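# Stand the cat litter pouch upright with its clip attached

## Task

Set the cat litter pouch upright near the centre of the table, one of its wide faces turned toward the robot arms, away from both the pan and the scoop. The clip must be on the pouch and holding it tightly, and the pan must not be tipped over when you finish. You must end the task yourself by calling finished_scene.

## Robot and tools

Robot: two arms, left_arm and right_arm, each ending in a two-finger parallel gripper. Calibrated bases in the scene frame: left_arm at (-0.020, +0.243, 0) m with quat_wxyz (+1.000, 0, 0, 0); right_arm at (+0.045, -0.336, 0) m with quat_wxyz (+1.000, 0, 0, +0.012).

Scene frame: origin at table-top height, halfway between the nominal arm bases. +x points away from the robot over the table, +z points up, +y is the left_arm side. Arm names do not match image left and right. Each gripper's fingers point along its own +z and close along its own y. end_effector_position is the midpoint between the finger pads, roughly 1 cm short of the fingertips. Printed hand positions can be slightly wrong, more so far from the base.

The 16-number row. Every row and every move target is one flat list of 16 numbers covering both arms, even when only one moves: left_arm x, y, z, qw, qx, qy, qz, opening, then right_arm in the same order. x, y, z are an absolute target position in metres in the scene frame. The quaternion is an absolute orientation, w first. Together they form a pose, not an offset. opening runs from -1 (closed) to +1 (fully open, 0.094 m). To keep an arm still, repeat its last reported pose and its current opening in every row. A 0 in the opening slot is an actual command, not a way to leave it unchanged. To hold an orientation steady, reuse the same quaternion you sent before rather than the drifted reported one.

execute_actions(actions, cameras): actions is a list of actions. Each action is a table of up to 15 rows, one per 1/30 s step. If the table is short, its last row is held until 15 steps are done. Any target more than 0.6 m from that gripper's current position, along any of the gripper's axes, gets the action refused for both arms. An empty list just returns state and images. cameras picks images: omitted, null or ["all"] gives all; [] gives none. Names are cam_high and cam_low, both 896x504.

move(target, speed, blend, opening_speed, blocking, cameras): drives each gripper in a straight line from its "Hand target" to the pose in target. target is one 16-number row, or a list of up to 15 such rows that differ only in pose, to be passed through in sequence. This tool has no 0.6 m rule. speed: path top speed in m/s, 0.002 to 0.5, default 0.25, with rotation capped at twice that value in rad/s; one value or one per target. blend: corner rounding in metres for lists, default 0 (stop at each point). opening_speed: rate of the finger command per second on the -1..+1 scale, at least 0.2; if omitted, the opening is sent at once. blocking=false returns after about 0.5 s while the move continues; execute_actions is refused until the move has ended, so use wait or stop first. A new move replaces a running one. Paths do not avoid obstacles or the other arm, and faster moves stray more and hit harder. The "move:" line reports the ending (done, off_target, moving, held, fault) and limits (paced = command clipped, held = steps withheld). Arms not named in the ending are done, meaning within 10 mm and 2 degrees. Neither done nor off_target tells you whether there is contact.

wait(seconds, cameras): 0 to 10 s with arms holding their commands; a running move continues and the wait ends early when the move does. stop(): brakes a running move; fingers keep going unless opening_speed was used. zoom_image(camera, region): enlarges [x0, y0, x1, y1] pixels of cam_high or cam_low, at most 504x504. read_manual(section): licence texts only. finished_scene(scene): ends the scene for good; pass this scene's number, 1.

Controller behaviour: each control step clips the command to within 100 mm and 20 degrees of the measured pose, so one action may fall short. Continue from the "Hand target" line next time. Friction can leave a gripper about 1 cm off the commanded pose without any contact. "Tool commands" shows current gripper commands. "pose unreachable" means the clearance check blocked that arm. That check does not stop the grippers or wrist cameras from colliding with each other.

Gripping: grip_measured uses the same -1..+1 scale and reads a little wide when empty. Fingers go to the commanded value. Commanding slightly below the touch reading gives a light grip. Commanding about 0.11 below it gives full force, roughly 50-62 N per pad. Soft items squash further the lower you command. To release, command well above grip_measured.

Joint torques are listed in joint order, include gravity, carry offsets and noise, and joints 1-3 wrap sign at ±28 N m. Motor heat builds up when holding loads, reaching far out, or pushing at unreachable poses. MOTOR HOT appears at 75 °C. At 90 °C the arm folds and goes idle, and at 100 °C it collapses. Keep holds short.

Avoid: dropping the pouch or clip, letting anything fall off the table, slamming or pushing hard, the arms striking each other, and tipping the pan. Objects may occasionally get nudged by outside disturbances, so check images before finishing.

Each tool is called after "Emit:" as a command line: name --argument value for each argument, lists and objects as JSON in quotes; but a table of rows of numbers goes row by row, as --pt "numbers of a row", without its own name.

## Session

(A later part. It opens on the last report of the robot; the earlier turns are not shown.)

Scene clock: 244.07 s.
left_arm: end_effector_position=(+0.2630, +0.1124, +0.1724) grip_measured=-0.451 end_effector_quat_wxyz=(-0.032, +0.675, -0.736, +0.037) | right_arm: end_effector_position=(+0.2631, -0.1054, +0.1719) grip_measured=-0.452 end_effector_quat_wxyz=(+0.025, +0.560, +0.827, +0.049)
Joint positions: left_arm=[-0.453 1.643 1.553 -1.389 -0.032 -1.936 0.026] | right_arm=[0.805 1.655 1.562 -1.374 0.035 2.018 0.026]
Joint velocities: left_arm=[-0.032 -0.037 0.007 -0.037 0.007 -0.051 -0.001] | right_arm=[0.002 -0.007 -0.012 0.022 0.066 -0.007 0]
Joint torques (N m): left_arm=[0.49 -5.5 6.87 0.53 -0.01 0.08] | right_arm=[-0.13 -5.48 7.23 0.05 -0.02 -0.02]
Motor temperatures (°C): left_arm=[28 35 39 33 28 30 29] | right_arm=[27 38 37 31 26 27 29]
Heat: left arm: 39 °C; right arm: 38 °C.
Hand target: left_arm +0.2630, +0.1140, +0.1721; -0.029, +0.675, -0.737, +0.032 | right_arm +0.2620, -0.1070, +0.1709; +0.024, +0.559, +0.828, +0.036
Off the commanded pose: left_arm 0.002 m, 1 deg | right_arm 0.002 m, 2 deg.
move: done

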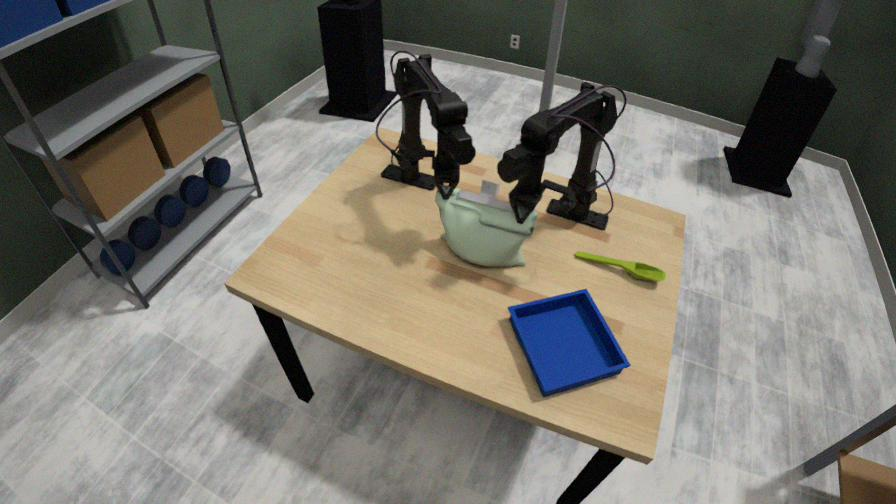

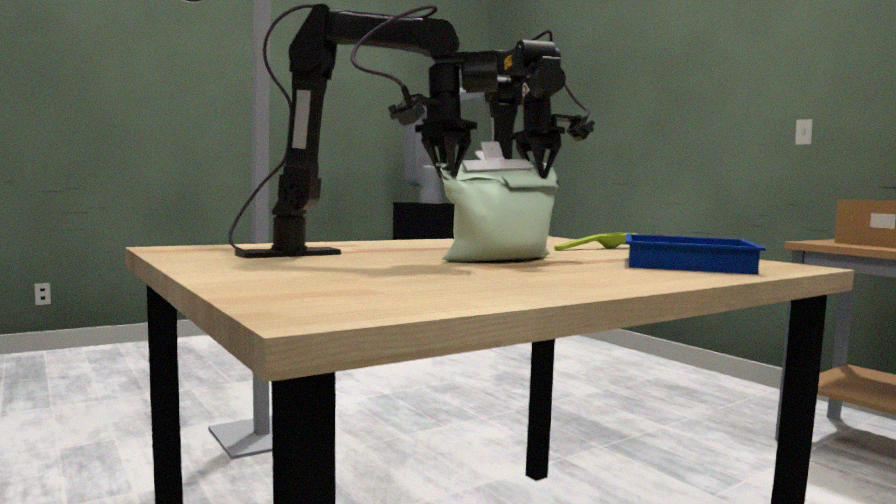

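Emit:
move --target '[0.262, 0.115, 0.173, 0.0294, -0.6749, 0.7365, -0.0321, -1, 0.260, -0.108, 0.173, 0.024393, 0.558662, 0.828250, 0.036164, -1]' --speed 0.02 --opening_speed 0.4

Emit:
move --target '[0.262, 0.115, 0.222, 0.0706, -0.6718, 0.7332, -0.0770, -1, 0.260, -0.108, 0.220, 0.05845, 0.55613, 0.82450, 0.08665, -1]' --speed 0.04

Emit:
zoom_image --camera "cam_low" --region '[400, 90, 600, 280]'

Emit:
zoom_image --camera "cam_high" --region '[400, 150, 560, 280]'

Scene clock: 246.33 s.
left_arm: end_effector_position=(+0.2628, +0.1120, +0.1724) grip_measured=-0.984 end_effector_quat_wxyz=(+0.031, -0.675, +0.737, -0.038) | right_arm: end_effector_position=(+0.2631, -0.1054, +0.1718) grip_measured=-0.982 end_effector_quat_wxyz=(+0.025, +0.560, +0.827, +0.049)
Joint positions: left_arm=[-0.453 1.643 1.553 -1.389 -0.029 -1.934 0.001] | right_arm=[0.805 1.655 1.562 -1.374 0.035 2.018 0.001]
Joint velocities: left_arm=[0.022 -0.007 -0.002 -0.022 -0.037 0.037 -0.001] | right_arm=[-0.012 0.002 0.017 -0.081 0.022 -0.007 -0.001]
Joint torques (N m): left_arm=[0.59 -5.91 6.95 0.52 -0.04 0.09] | right_arm=[0.34 -5.85 7.39 0.06 0.02 -0.08]
Motor temperatures (°C): left_arm=[28 35 39 32 28 30 29] | right_arm=[27 38 37 31 26 27 29]
Heat: left arm: 39 °C; right arm: 38 °C.
Hand target: left_arm +0.2620, +0.1150, +0.1731; +0.029, -0.675, +0.737, -0.032 | right_arm +0.2599, -0.1079, +0.1729; +0.024, +0.559, +0.828, +0.036
Off the commanded pose: left_arm 0.003 m, 1 deg | right_arm 0.004 m, 1 deg.
move: done

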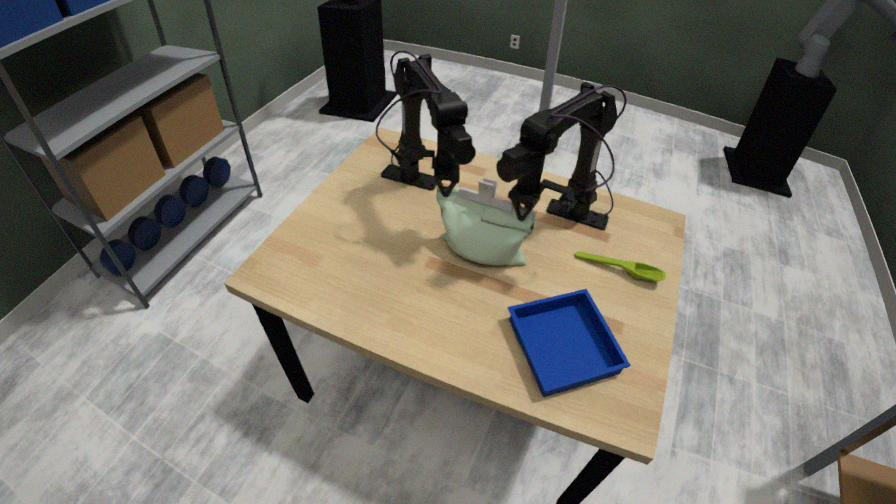

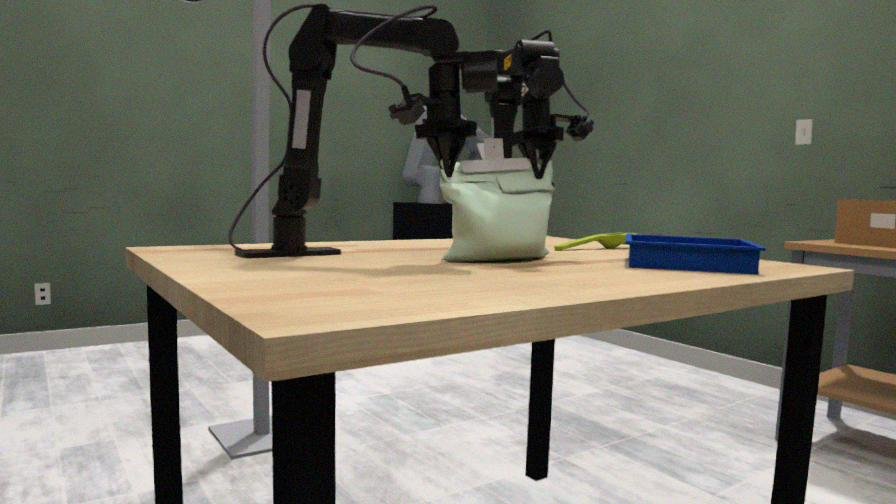

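Scene clock: 248.43 s.
left_arm: end_effector_position=(+0.2580, +0.1123, +0.1931) grip_measured=-0.984 end_effector_quat_wxyz=(+0.040, -0.674, +0.737, -0.042) | right_arm: end_effector_position=(+0.2575, -0.1050, +0.1950) grip_measured=-0.982 end_effector_quat_wxyz=(+0.037, +0.558, +0.827, +0.058)
Joint positions: left_arm=[-0.467 1.628 1.619 -1.456 -0.044 -1.946 0.001] | right_arm=[0.833 1.639 1.636 -1.444 0.059 2.04 0.001]
Joint velocities: left_arm=[-0.012 -0.022 0.002 -0.051 0.051 0.007 0] | right_arm=[-0.012 -0.002 -0.012 -0.125 -0.022 -0.095 0]
Joint torques (N m): left_arm=[-0.49 -10.06 10.43 0.52 -0.44 -0.01] | right_arm=[0.53 -9.66 9.61 0.13 0.39 -0.01]
Motor temperatures (°C): left_arm=[28 36 39 32 28 30 29] | right_arm=[27 38 38 31 26 27 29]
Heat: left arm: 39 °C; right arm: 38 °C.
Hand target: left_arm +0.2616, +0.1151, +0.2207; +0.070, -0.672, +0.733, -0.078 | right_arm +0.2592, -0.1085, +0.2194; +0.058, +0.556, +0.825, +0.087
Off the commanded pose: left_arm 0.029 m, 5 deg | right_arm 0.025 m, 4 deg.
move: off_target (left_arm, right_arm)

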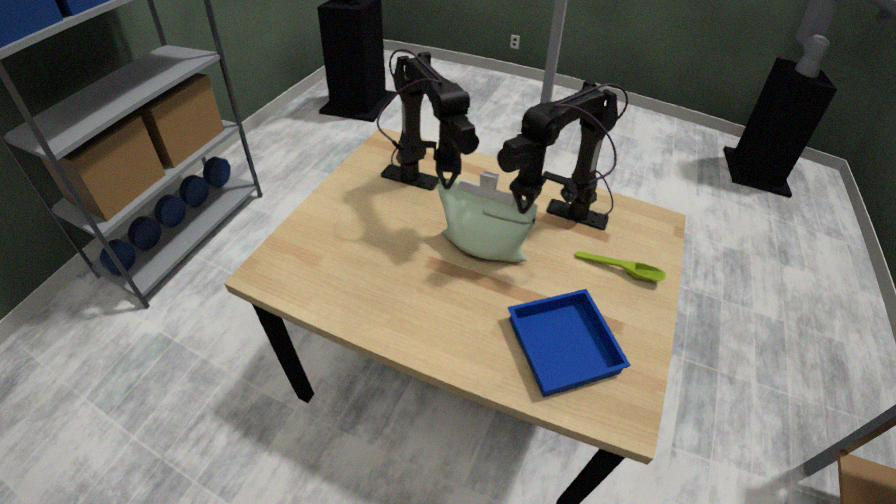

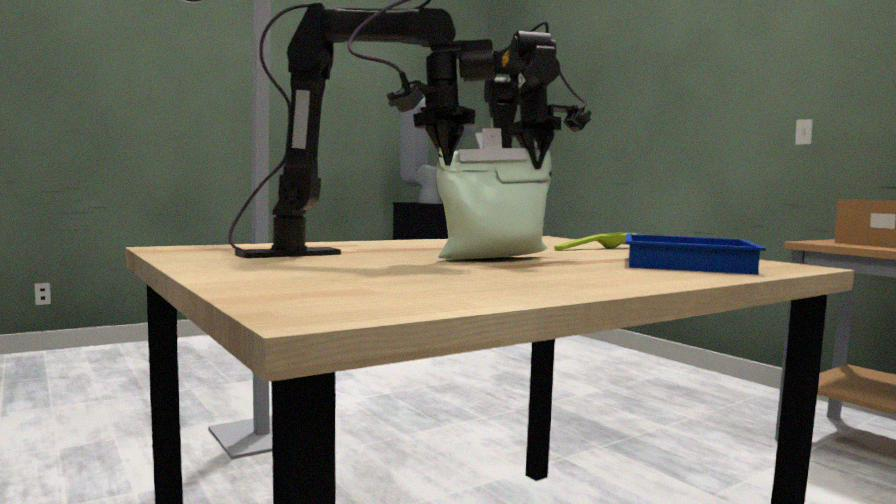

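Scaled by 2.520.

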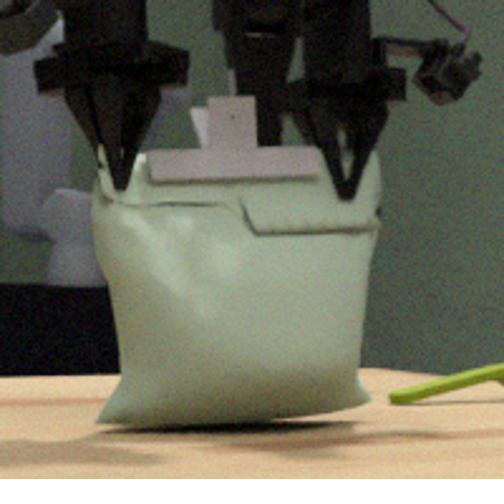

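Scaled by 3.150.

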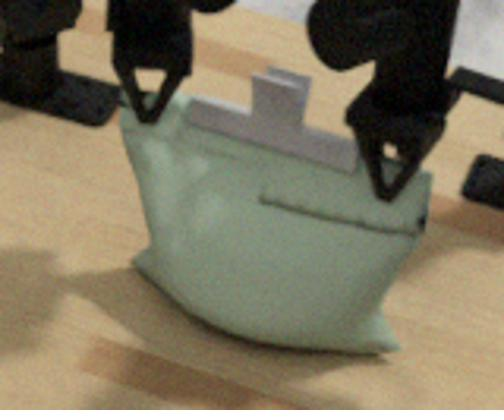

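Emit:
move --target '[0.253, 0.115, 0.192, 0.0500, -0.6737, 0.7352, -0.0550, -1, 0.250, -0.108, 0.187, 0.036447, 0.521226, 0.850563, 0.059477, -1]' --speed 0.03

Emit:
zoom_image --camera "cam_low" --region '[400, 90, 600, 280]'

Emit:
zoom_image --camera "cam_high" --region '[400, 150, 560, 280]'

Scene clock: 251.10 s.
left_arm: end_effector_position=(+0.2559, +0.1132, +0.1841) grip_measured=-0.984 end_effector_quat_wxyz=(-0.040, +0.675, -0.736, +0.044) | right_arm: end_effector_position=(+0.2571, -0.1039, +0.1861) grip_measured=-0.982 end_effector_quat_wxyz=(+0.037, +0.529, +0.845, +0.062)
Joint positions: left_arm=[-0.467 1.607 1.56 -1.413 -0.043 -1.949 0.001] | right_arm=[0.833 1.623 1.581 -1.394 0.054 1.972 0.001]
Joint velocities: left_arm=[0.007 -0.007 0.012 0.066 0.022 0.066 0] | right_arm=[-0.002 -0.017 -0.017 -0.007 0.007 -0.051 0]
Joint torques (N m): left_arm=[-0.36 -8.47 5.72 0.68 -0.18 -0.01] | right_arm=[0.53 -8.18 4.59 0.31 -0.04 -0.09]
Motor temperatures (°C): left_arm=[28 36 40 32 28 30 29] | right_arm=[27 39 38 31 26 27 29]
Heat: left arm: 40 °C; right arm: 39 °C.
Hand target: left_arm +0.2530, +0.1151, +0.1917; -0.050, +0.674, -0.735, +0.055 | right_arm +0.2500, -0.1079, +0.1870; +0.036, +0.521, +0.851, +0.059
Off the commanded pose: left_arm 0.009 m, 2 deg | right_arm 0.008 m, 1 deg.
move: done

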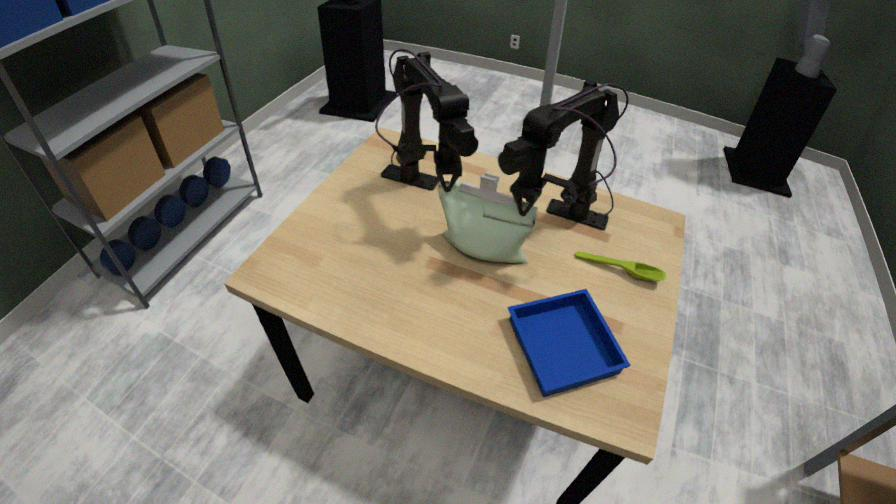

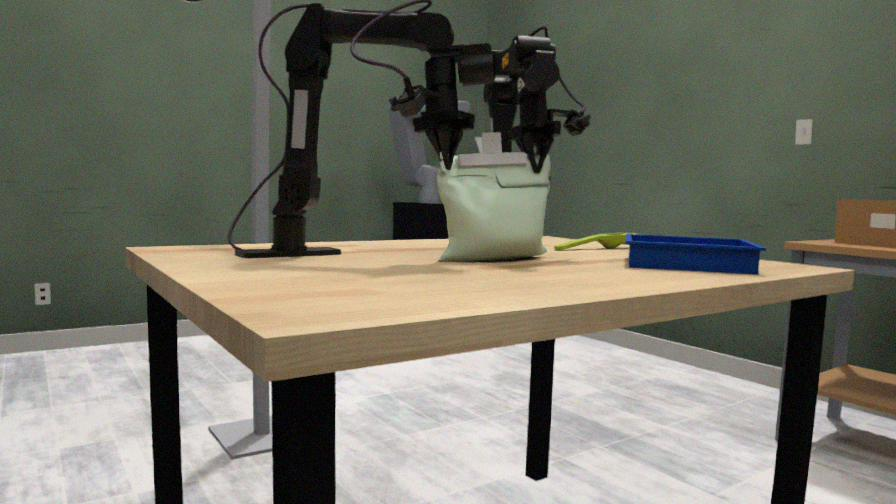

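Scaled by 2.520.

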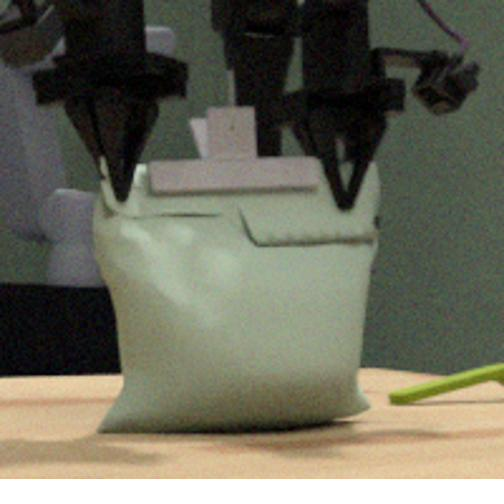

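Scaled by 3.150.

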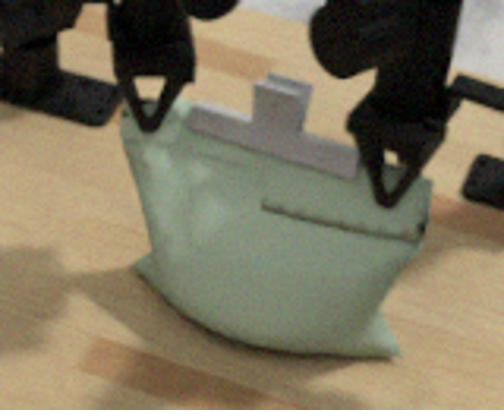

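Emit:
move --target '[0.244, 0.115, 0.174, 0.0400, -0.6743, 0.7359, -0.0440, -1, 0.242, -0.108, 0.170, 0.022792, 0.522003, 0.851830, 0.037193, -1]' --speed 0.03

Emit:
zoom_image --camera "cam_low" --region '[400, 90, 600, 280]'

Emit:
zoom_image --camera "cam_high" --region '[400, 150, 560, 280]'

Scene clock: 252.40 s.
left_arm: end_effector_position=(+0.2496, +0.1132, +0.1725) grip_measured=-0.984 end_effector_quat_wxyz=(-0.038, +0.675, -0.736, +0.044) | right_arm: end_effector_position=(+0.2541, -0.1036, +0.1763) grip_measured=-0.982 end_effector_quat_wxyz=(+0.033, +0.527, +0.847, +0.056)
Joint positions: left_arm=[-0.475 1.578 1.484 -1.367 -0.041 -1.958 0.001] | right_arm=[0.838 1.623 1.544 -1.371 0.049 1.971 0.001]
Joint velocities: left_arm=[0.007 0.007 0.007 -0.037 -0.051 -0.022 0.001] | right_arm=[-0.002 0.007 -0.002 0.051 0.007 -0.066 0]
Joint torques (N m): left_arm=[-0.32 -7.43 5.24 0.56 -0.1 -0.02] | right_arm=[1.25 -6.82 3.96 0.13 -0.19 0.05]
Motor temperatures (°C): left_arm=[28 36 39 32 28 30 29] | right_arm=[27 39 37 31 26 27 29]
Heat: left arm: 39 °C; right arm: 39 °C.
Hand target: left_arm +0.2440, +0.1151, +0.1740; -0.040, +0.674, -0.736, +0.044 | right_arm +0.2422, -0.1077, +0.1702; +0.023, +0.522, +0.852, +0.037
Off the commanded pose: left_arm 0.006 m, 0 deg | right_arm 0.014 m, 3 deg.
move: off_target (right_arm)

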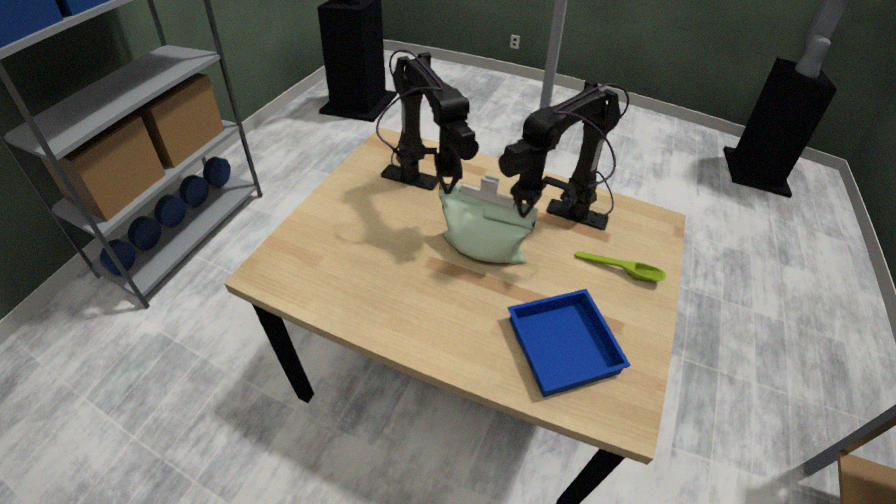

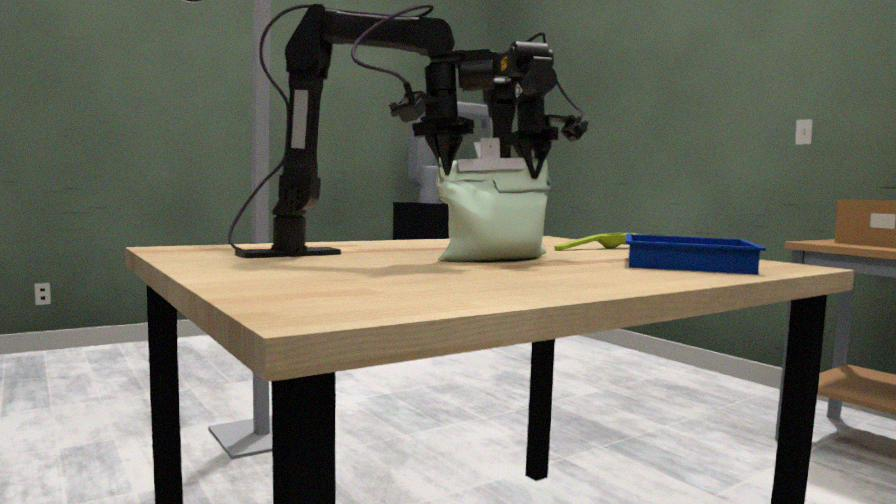

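Scaled by 2.520.

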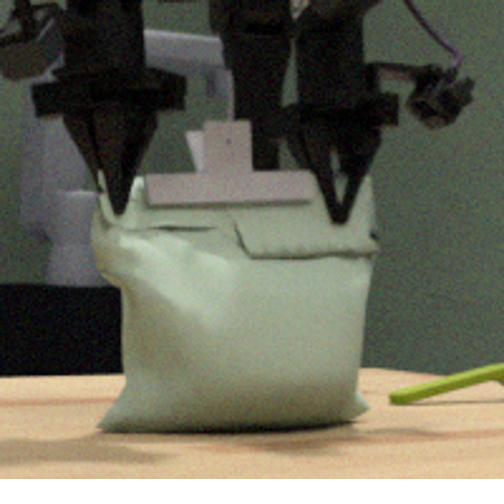

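Scaled by 3.150.

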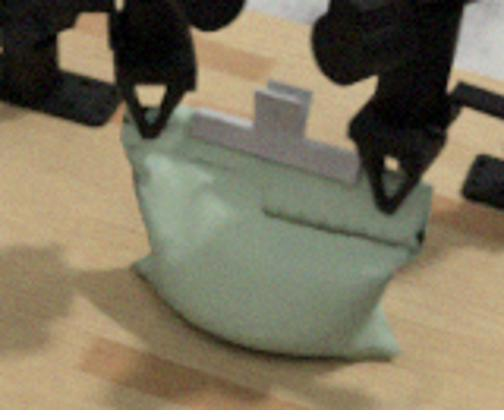

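Emit:
move --target '[0.248, 0.114, 0.173, 0.0400, -0.6743, 0.7359, -0.0440, -0.8, 0.250, -0.106, 0.172, 0.022792, 0.522003, 0.851830, 0.037193, -0.8]' --speed 0.02 --opening_speed 0.2

Emit:
zoom_image --camera "cam_low" --region '[400, 90, 600, 280]'

Emit:
zoom_image --camera "cam_high" --region '[400, 150, 560, 280]'

Scene clock: 253.77 s.
left_arm: end_effector_position=(+0.2497, +0.1132, +0.1725) grip_measured=-0.801 end_effector_quat_wxyz=(-0.038, +0.675, -0.735, +0.045) | right_arm: end_effector_position=(+0.2536, -0.1032, +0.1763) grip_measured=-0.802 end_effector_quat_wxyz=(+0.031, +0.524, +0.849, +0.056)
Joint positions: left_arm=[-0.475 1.578 1.484 -1.366 -0.041 -1.958 0.009] | right_arm=[0.838 1.623 1.544 -1.371 0.045 1.965 0.009]
Joint velocities: left_arm=[-0.002 -0.017 -0.017 0.007 0.066 -0.051 0] | right_arm=[0.002 0.002 -0.002 0.022 -0.051 0.022 0]
Joint torques (N m): left_arm=[-0.08 -6.05 5.94 0.61 -0.07 -0.02] | right_arm=[-0.5 -5 6.52 0.15 -0.14 -0.11]
Motor temperatures (°C): left_arm=[28 36 39 32 28 30 29] | right_arm=[27 39 37 31 26 27 29]
Heat: left arm: 39 °C; right arm: 39 °C.
Hand target: left_arm +0.2480, +0.1140, +0.1730; -0.040, +0.674, -0.736, +0.044 | right_arm +0.2500, -0.1059, +0.1720; +0.023, +0.522, +0.852, +0.038
Off the commanded pose: left_arm 0.002 m, 0 deg | right_arm 0.006 m, 2 deg.
move: done

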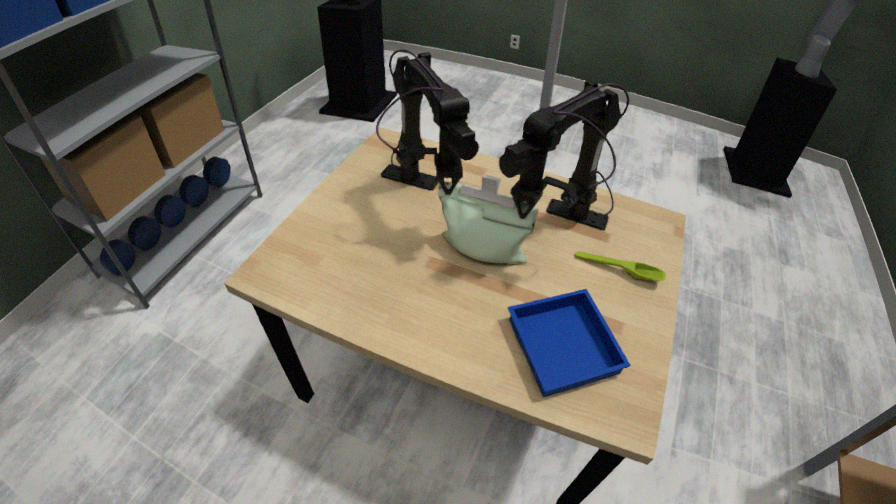

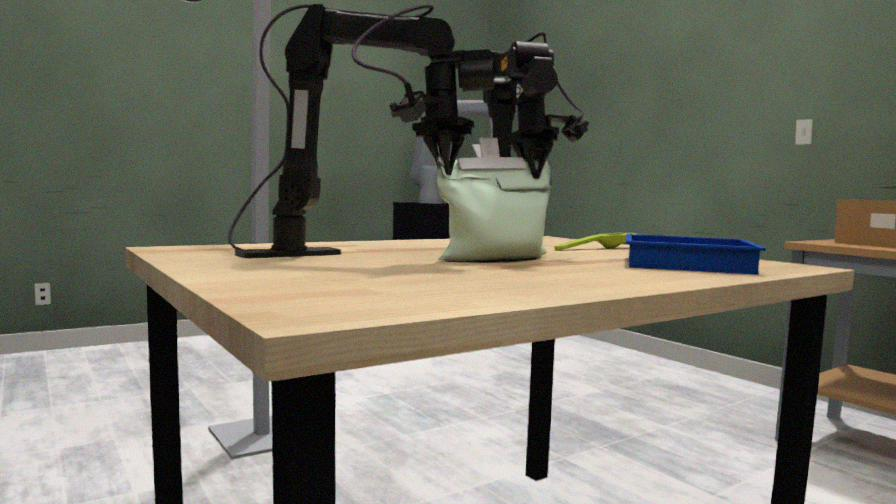

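Scaled by 2.520.

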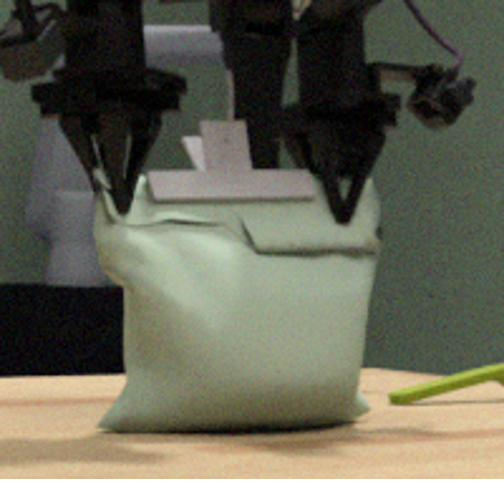

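Scaled by 3.150.

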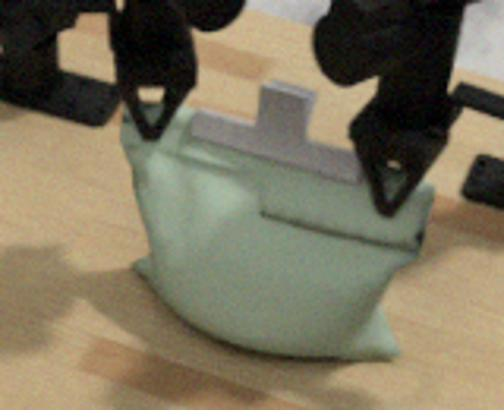

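Emit:
execute_actions --actions '[]'

Emit:
zoom_image --camera "cam_low" --region '[400, 90, 600, 280]'

Emit:
zoom_image --camera "cam_high" --region '[400, 150, 560, 280]'

Scene clock: 254.47 s.
left_arm: end_effector_position=(+0.2497, +0.1132, +0.1725) grip_measured=-0.801 end_effector_quat_wxyz=(-0.038, +0.675, -0.735, +0.045) | right_arm: end_effector_position=(+0.2535, -0.1031, +0.1763) grip_measured=-0.802 end_effector_quat_wxyz=(+0.031, +0.524, +0.849, +0.056)
Joint positions: left_arm=[-0.475 1.578 1.484 -1.366 -0.041 -1.958 0.009] | right_arm=[0.838 1.623 1.544 -1.371 0.044 1.965 0.009]
Joint velocities: left_arm=[0.007 0.012 0.007 -0.081 0.007 -0.037 0] | right_arm=[-0.007 -0.007 0.007 -0.037 0.022 -0.022 0]
Joint torques (N m): left_arm=[-0.18 -6.2 5.96 0.63 -0.09 -0.03] | right_arm=[-0.42 -4.96 6.43 0.16 -0.17 -0.11]
Motor temperatures (°C): left_arm=[28 36 39 32 28 30 29] | right_arm=[27 39 37 31 26 27 29]
Heat: left arm: 39 °C; right arm: 39 °C.
Hand target: left_arm +0.2480, +0.1140, +0.1730; -0.040, +0.674, -0.736, +0.044 | right_arm +0.2500, -0.1059, +0.1720; +0.023, +0.523, +0.851, +0.038
Tool commands: left_gripper/opening=-0.8 right_gripper/opening=-0.8
Off the commanded pose: left_arm 0.002 m, 0 deg | right_arm 0.006 m, 2 deg.

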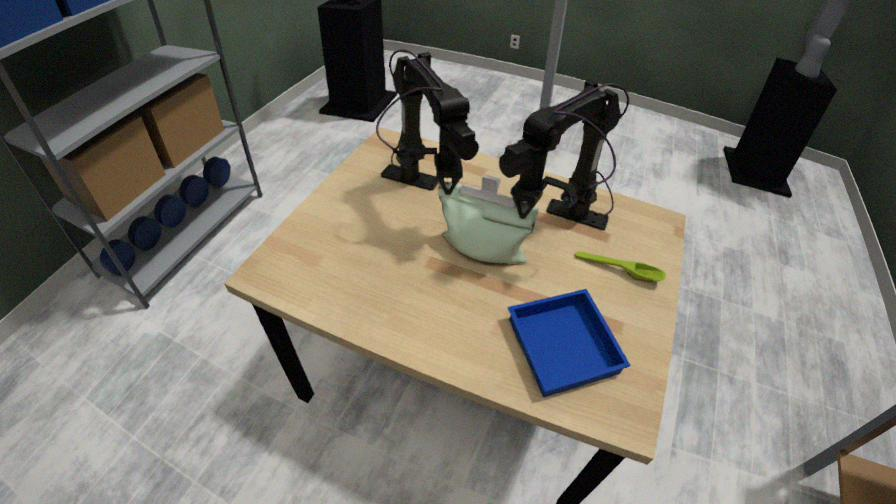

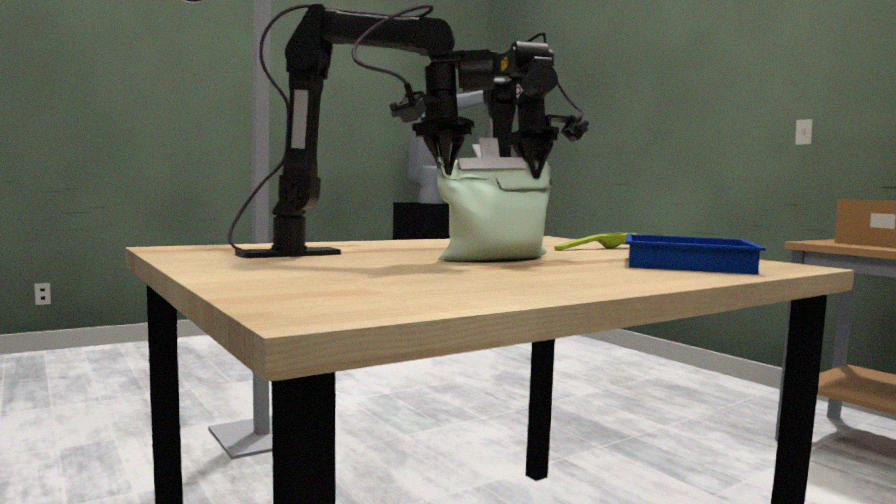

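Scaled by 2.520.

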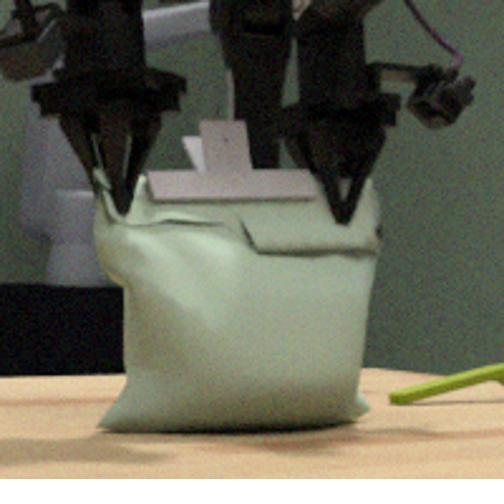

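Scaled by 3.150.

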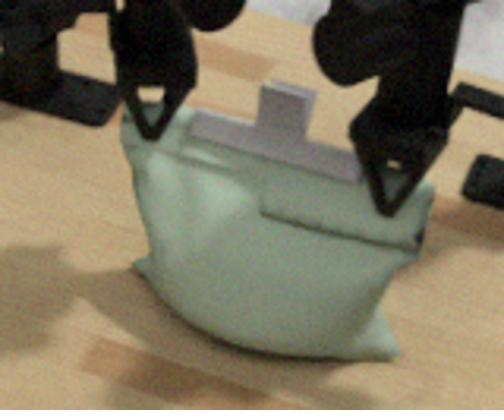

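Emit:
move --target '[0.248, 0.114, 0.173, 0.0400, -0.6743, 0.7359, -0.0440, -0.65, 0.250, -0.106, 0.172, 0.022792, 0.522003, 0.851830, 0.037193, -0.65]' --speed 0.05 --opening_speed 0.2 --cameras '["cam_low","cam_high"]'

Emit:
zoom_image --camera "cam_low" --region '[400, 90, 600, 280]'

Emit:
zoom_image --camera "cam_high" --region '[400, 150, 560, 280]'

Scene clock: 255.57 s.
left_arm: end_effector_position=(+0.2497, +0.1132, +0.1725) grip_measured=-0.651 end_effector_quat_wxyz=(-0.038, +0.675, -0.735, +0.045) | right_arm: end_effector_position=(+0.2528, -0.1022, +0.1750) grip_measured=-0.652 end_effector_quat_wxyz=(+0.028, +0.524, +0.850, +0.055)
Joint positions: left_arm=[-0.475 1.578 1.484 -1.366 -0.041 -1.958 0.016] | right_arm=[0.838 1.627 1.544 -1.371 0.038 1.964 0.016]
Joint velocities: left_arm=[0.002 -0.017 0.012 0.066 -0.022 -0.051 0] | right_arm=[-0.002 -0.002 0.017 0.037 -0.022 -0.007 0]
Joint torques (N m): left_arm=[-0.12 -6.3 6.01 0.62 -0.13 -0.02] | right_arm=[-0.68 -5.45 6.27 0.1 -0.08 -0.11]
Motor temperatures (°C): left_arm=[28 36 39 32 28 30 29] | right_arm=[27 39 37 31 26 27 29]
Heat: left arm: 39 °C; right arm: 39 °C.
Hand target: left_arm +0.2480, +0.1140, +0.1730; -0.040, +0.674, -0.736, +0.044 | right_arm +0.2500, -0.1059, +0.1719; +0.023, +0.522, +0.852, +0.037
Off the commanded pose: left_arm 0.002 m, 0 deg | right_arm 0.006 m, 2 deg.
move: done

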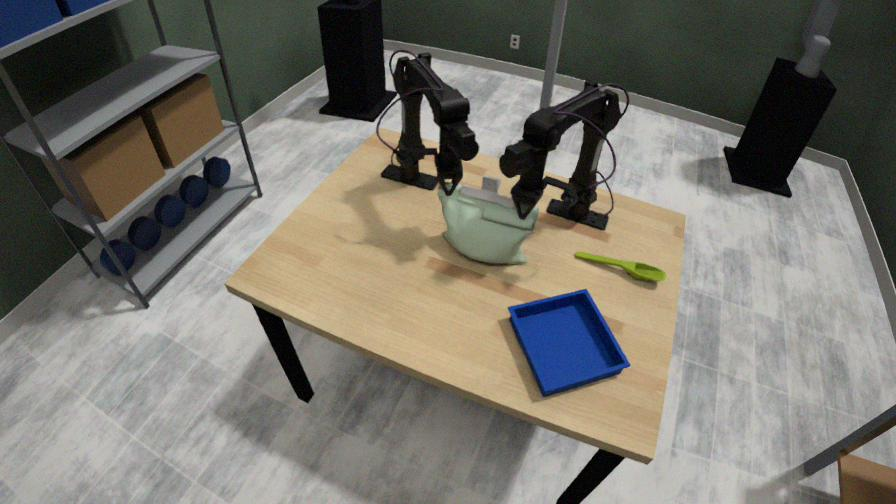

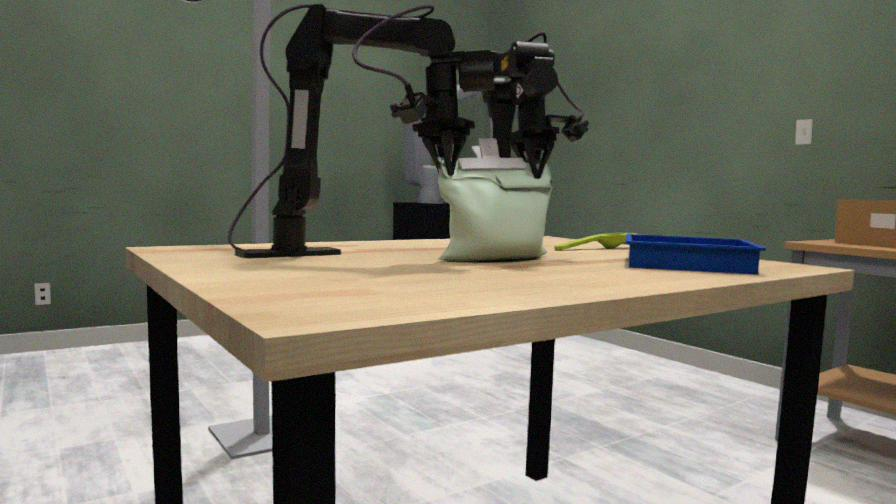

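Scaled by 2.520.

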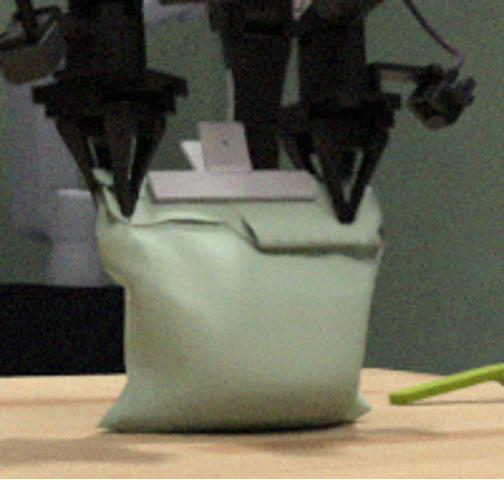

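Scaled by 3.150.

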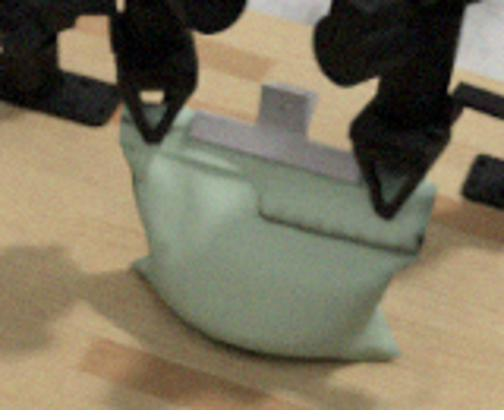

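Emit:
move --target '[0.248, 0.114, 0.173, 0.0400, -0.6743, 0.7359, -0.0440, -0.45, 0.250, -0.106, 0.172, 0.022792, 0.522003, 0.851830, 0.037193, -0.45]' --speed 0.05 --opening_speed 0.2 --cameras '["cam_low","cam_high"]'

Emit:
zoom_image --camera "cam_low" --region '[400, 90, 600, 280]'

Emit:
zoom_image --camera "cam_high" --region '[400, 150, 560, 280]'

Scene clock: 256.93 s.
left_arm: end_effector_position=(+0.2497, +0.1132, +0.1725) grip_measured=-0.451 end_effector_quat_wxyz=(-0.038, +0.675, -0.735, +0.045) | right_arm: end_effector_position=(+0.2524, -0.1019, +0.1750) grip_measured=-0.452 end_effector_quat_wxyz=(+0.026, +0.524, +0.850, +0.055)
Joint positions: left_arm=[-0.475 1.578 1.484 -1.366 -0.041 -1.958 0.026] | right_arm=[0.838 1.627 1.544 -1.371 0.035 1.964 0.026]
Joint velocities: left_arm=[-0.002 0.002 0.007 -0.051 -0.037 -0.007 -0.001] | right_arm=[0.007 0.007 0.007 -0.037 0.022 0.037 0]
Joint torques (N m): left_arm=[-0.16 -6.13 5.96 0.59 -0.07 -0.04] | right_arm=[-0.51 -5.45 6.61 0.14 -0.06 -0.12]
Motor temperatures (°C): left_arm=[28 36 39 32 28 30 29] | right_arm=[27 39 37 31 26 27 29]
Heat: left arm: 39 °C; right arm: 39 °C.
Hand target: left_arm +0.2480, +0.1140, +0.1730; -0.040, +0.674, -0.736, +0.044 | right_arm +0.2500, -0.1059, +0.1720; +0.023, +0.522, +0.852, +0.038
Off the commanded pose: left_arm 0.002 m, 0 deg | right_arm 0.006 m, 2 deg.
move: done

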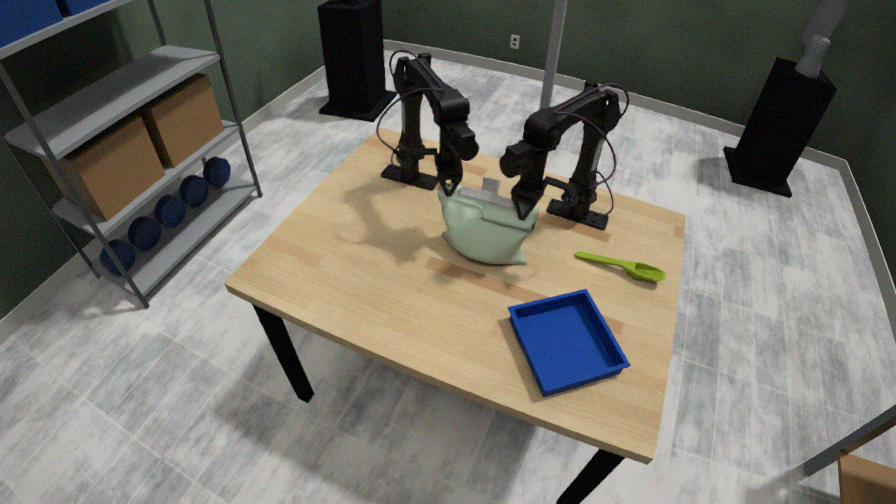

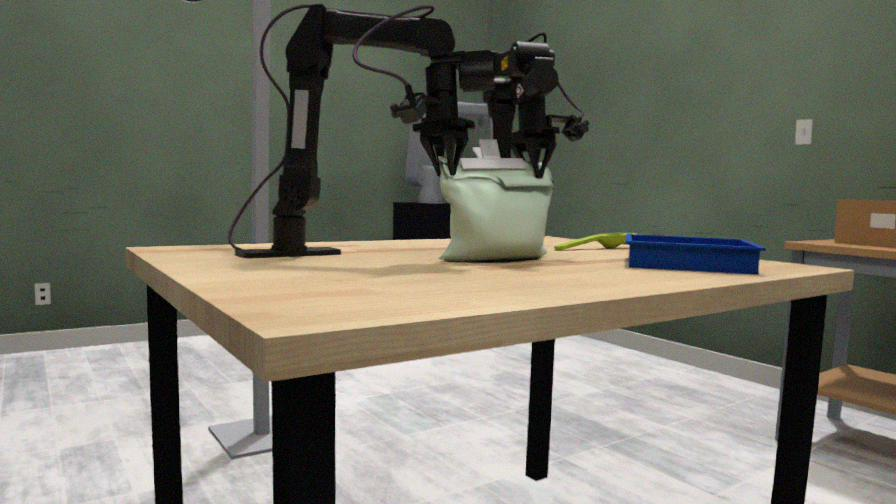

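Scaled by 2.520.

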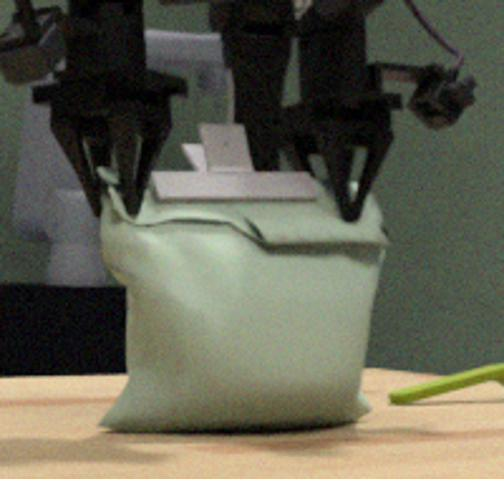

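Scaled by 3.150.

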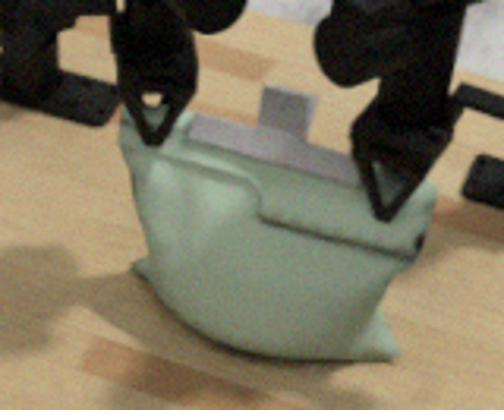

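Emit:
move --target '[0.248, 0.114, 0.173, 0.0400, -0.6743, 0.7359, -0.0440, -0.25, 0.250, -0.106, 0.172, 0.022792, 0.522003, 0.851830, 0.037193, -0.25]' --speed 0.05 --opening_speed 0.2 --cameras '["cam_low","cam_high"]'

Emit:
zoom_image --camera "cam_low" --region '[400, 90, 600, 280]'

Emit:
zoom_image --camera "cam_high" --region '[400, 150, 560, 280]'

Scene clock: 258.33 s.
left_arm: end_effector_position=(+0.2497, +0.1132, +0.1725) grip_measured=-0.251 end_effector_quat_wxyz=(-0.038, +0.675, -0.735, +0.045) | right_arm: end_effector_position=(+0.2519, -0.1020, +0.1749) grip_measured=-0.252 end_effector_quat_wxyz=(+0.026, +0.523, +0.850, +0.054)
Joint positions: left_arm=[-0.475 1.578 1.484 -1.366 -0.041 -1.958 0.035] | right_arm=[0.838 1.627 1.544 -1.373 0.034 1.964 0.035]
Joint velocities: left_arm=[0.022 -0.017 0.027 0.007 0.051 0.051 0] | right_arm=[0.002 -0.002 -0.012 -0.037 0.022 -0.022 0]
Joint torques (N m): left_arm=[-0.25 -6.08 6 0.63 -0.08 -0.01] | right_arm=[-0.35 -5.34 6.24 0.13 -0.04 -0.07]
Motor temperatures (°C): left_arm=[28 36 39 32 28 30 29] | right_arm=[27 39 37 31 26 27 29]
Heat: left arm: 39 °C; right arm: 39 °C.
Hand target: left_arm +0.2480, +0.1140, +0.1730; -0.040, +0.674, -0.736, +0.044 | right_arm +0.2500, -0.1059, +0.1720; +0.023, +0.522, +0.852, +0.037
Off the commanded pose: left_arm 0.002 m, 0 deg | right_arm 0.005 m, 2 deg.
move: done

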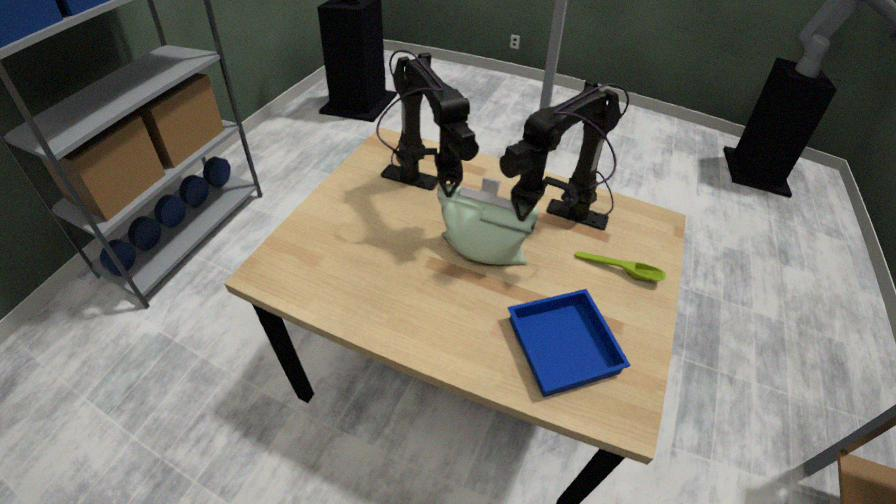

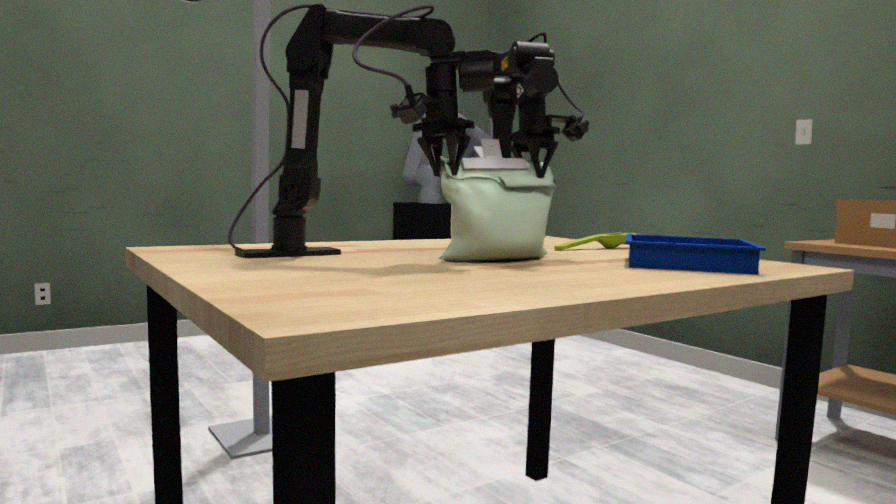

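Scaled by 2.520.

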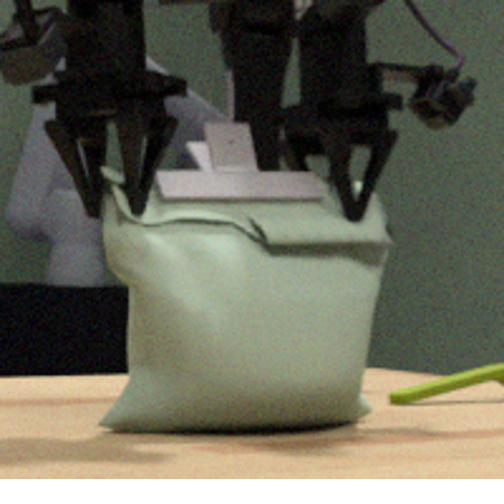

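Scaled by 3.150.

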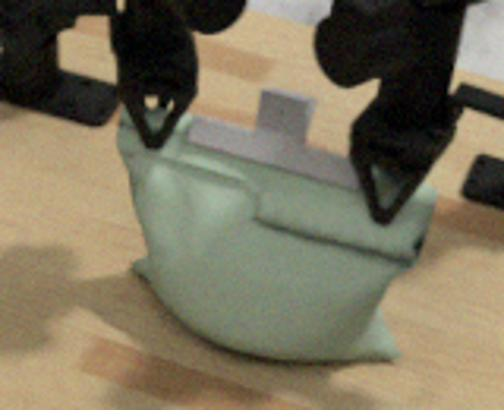

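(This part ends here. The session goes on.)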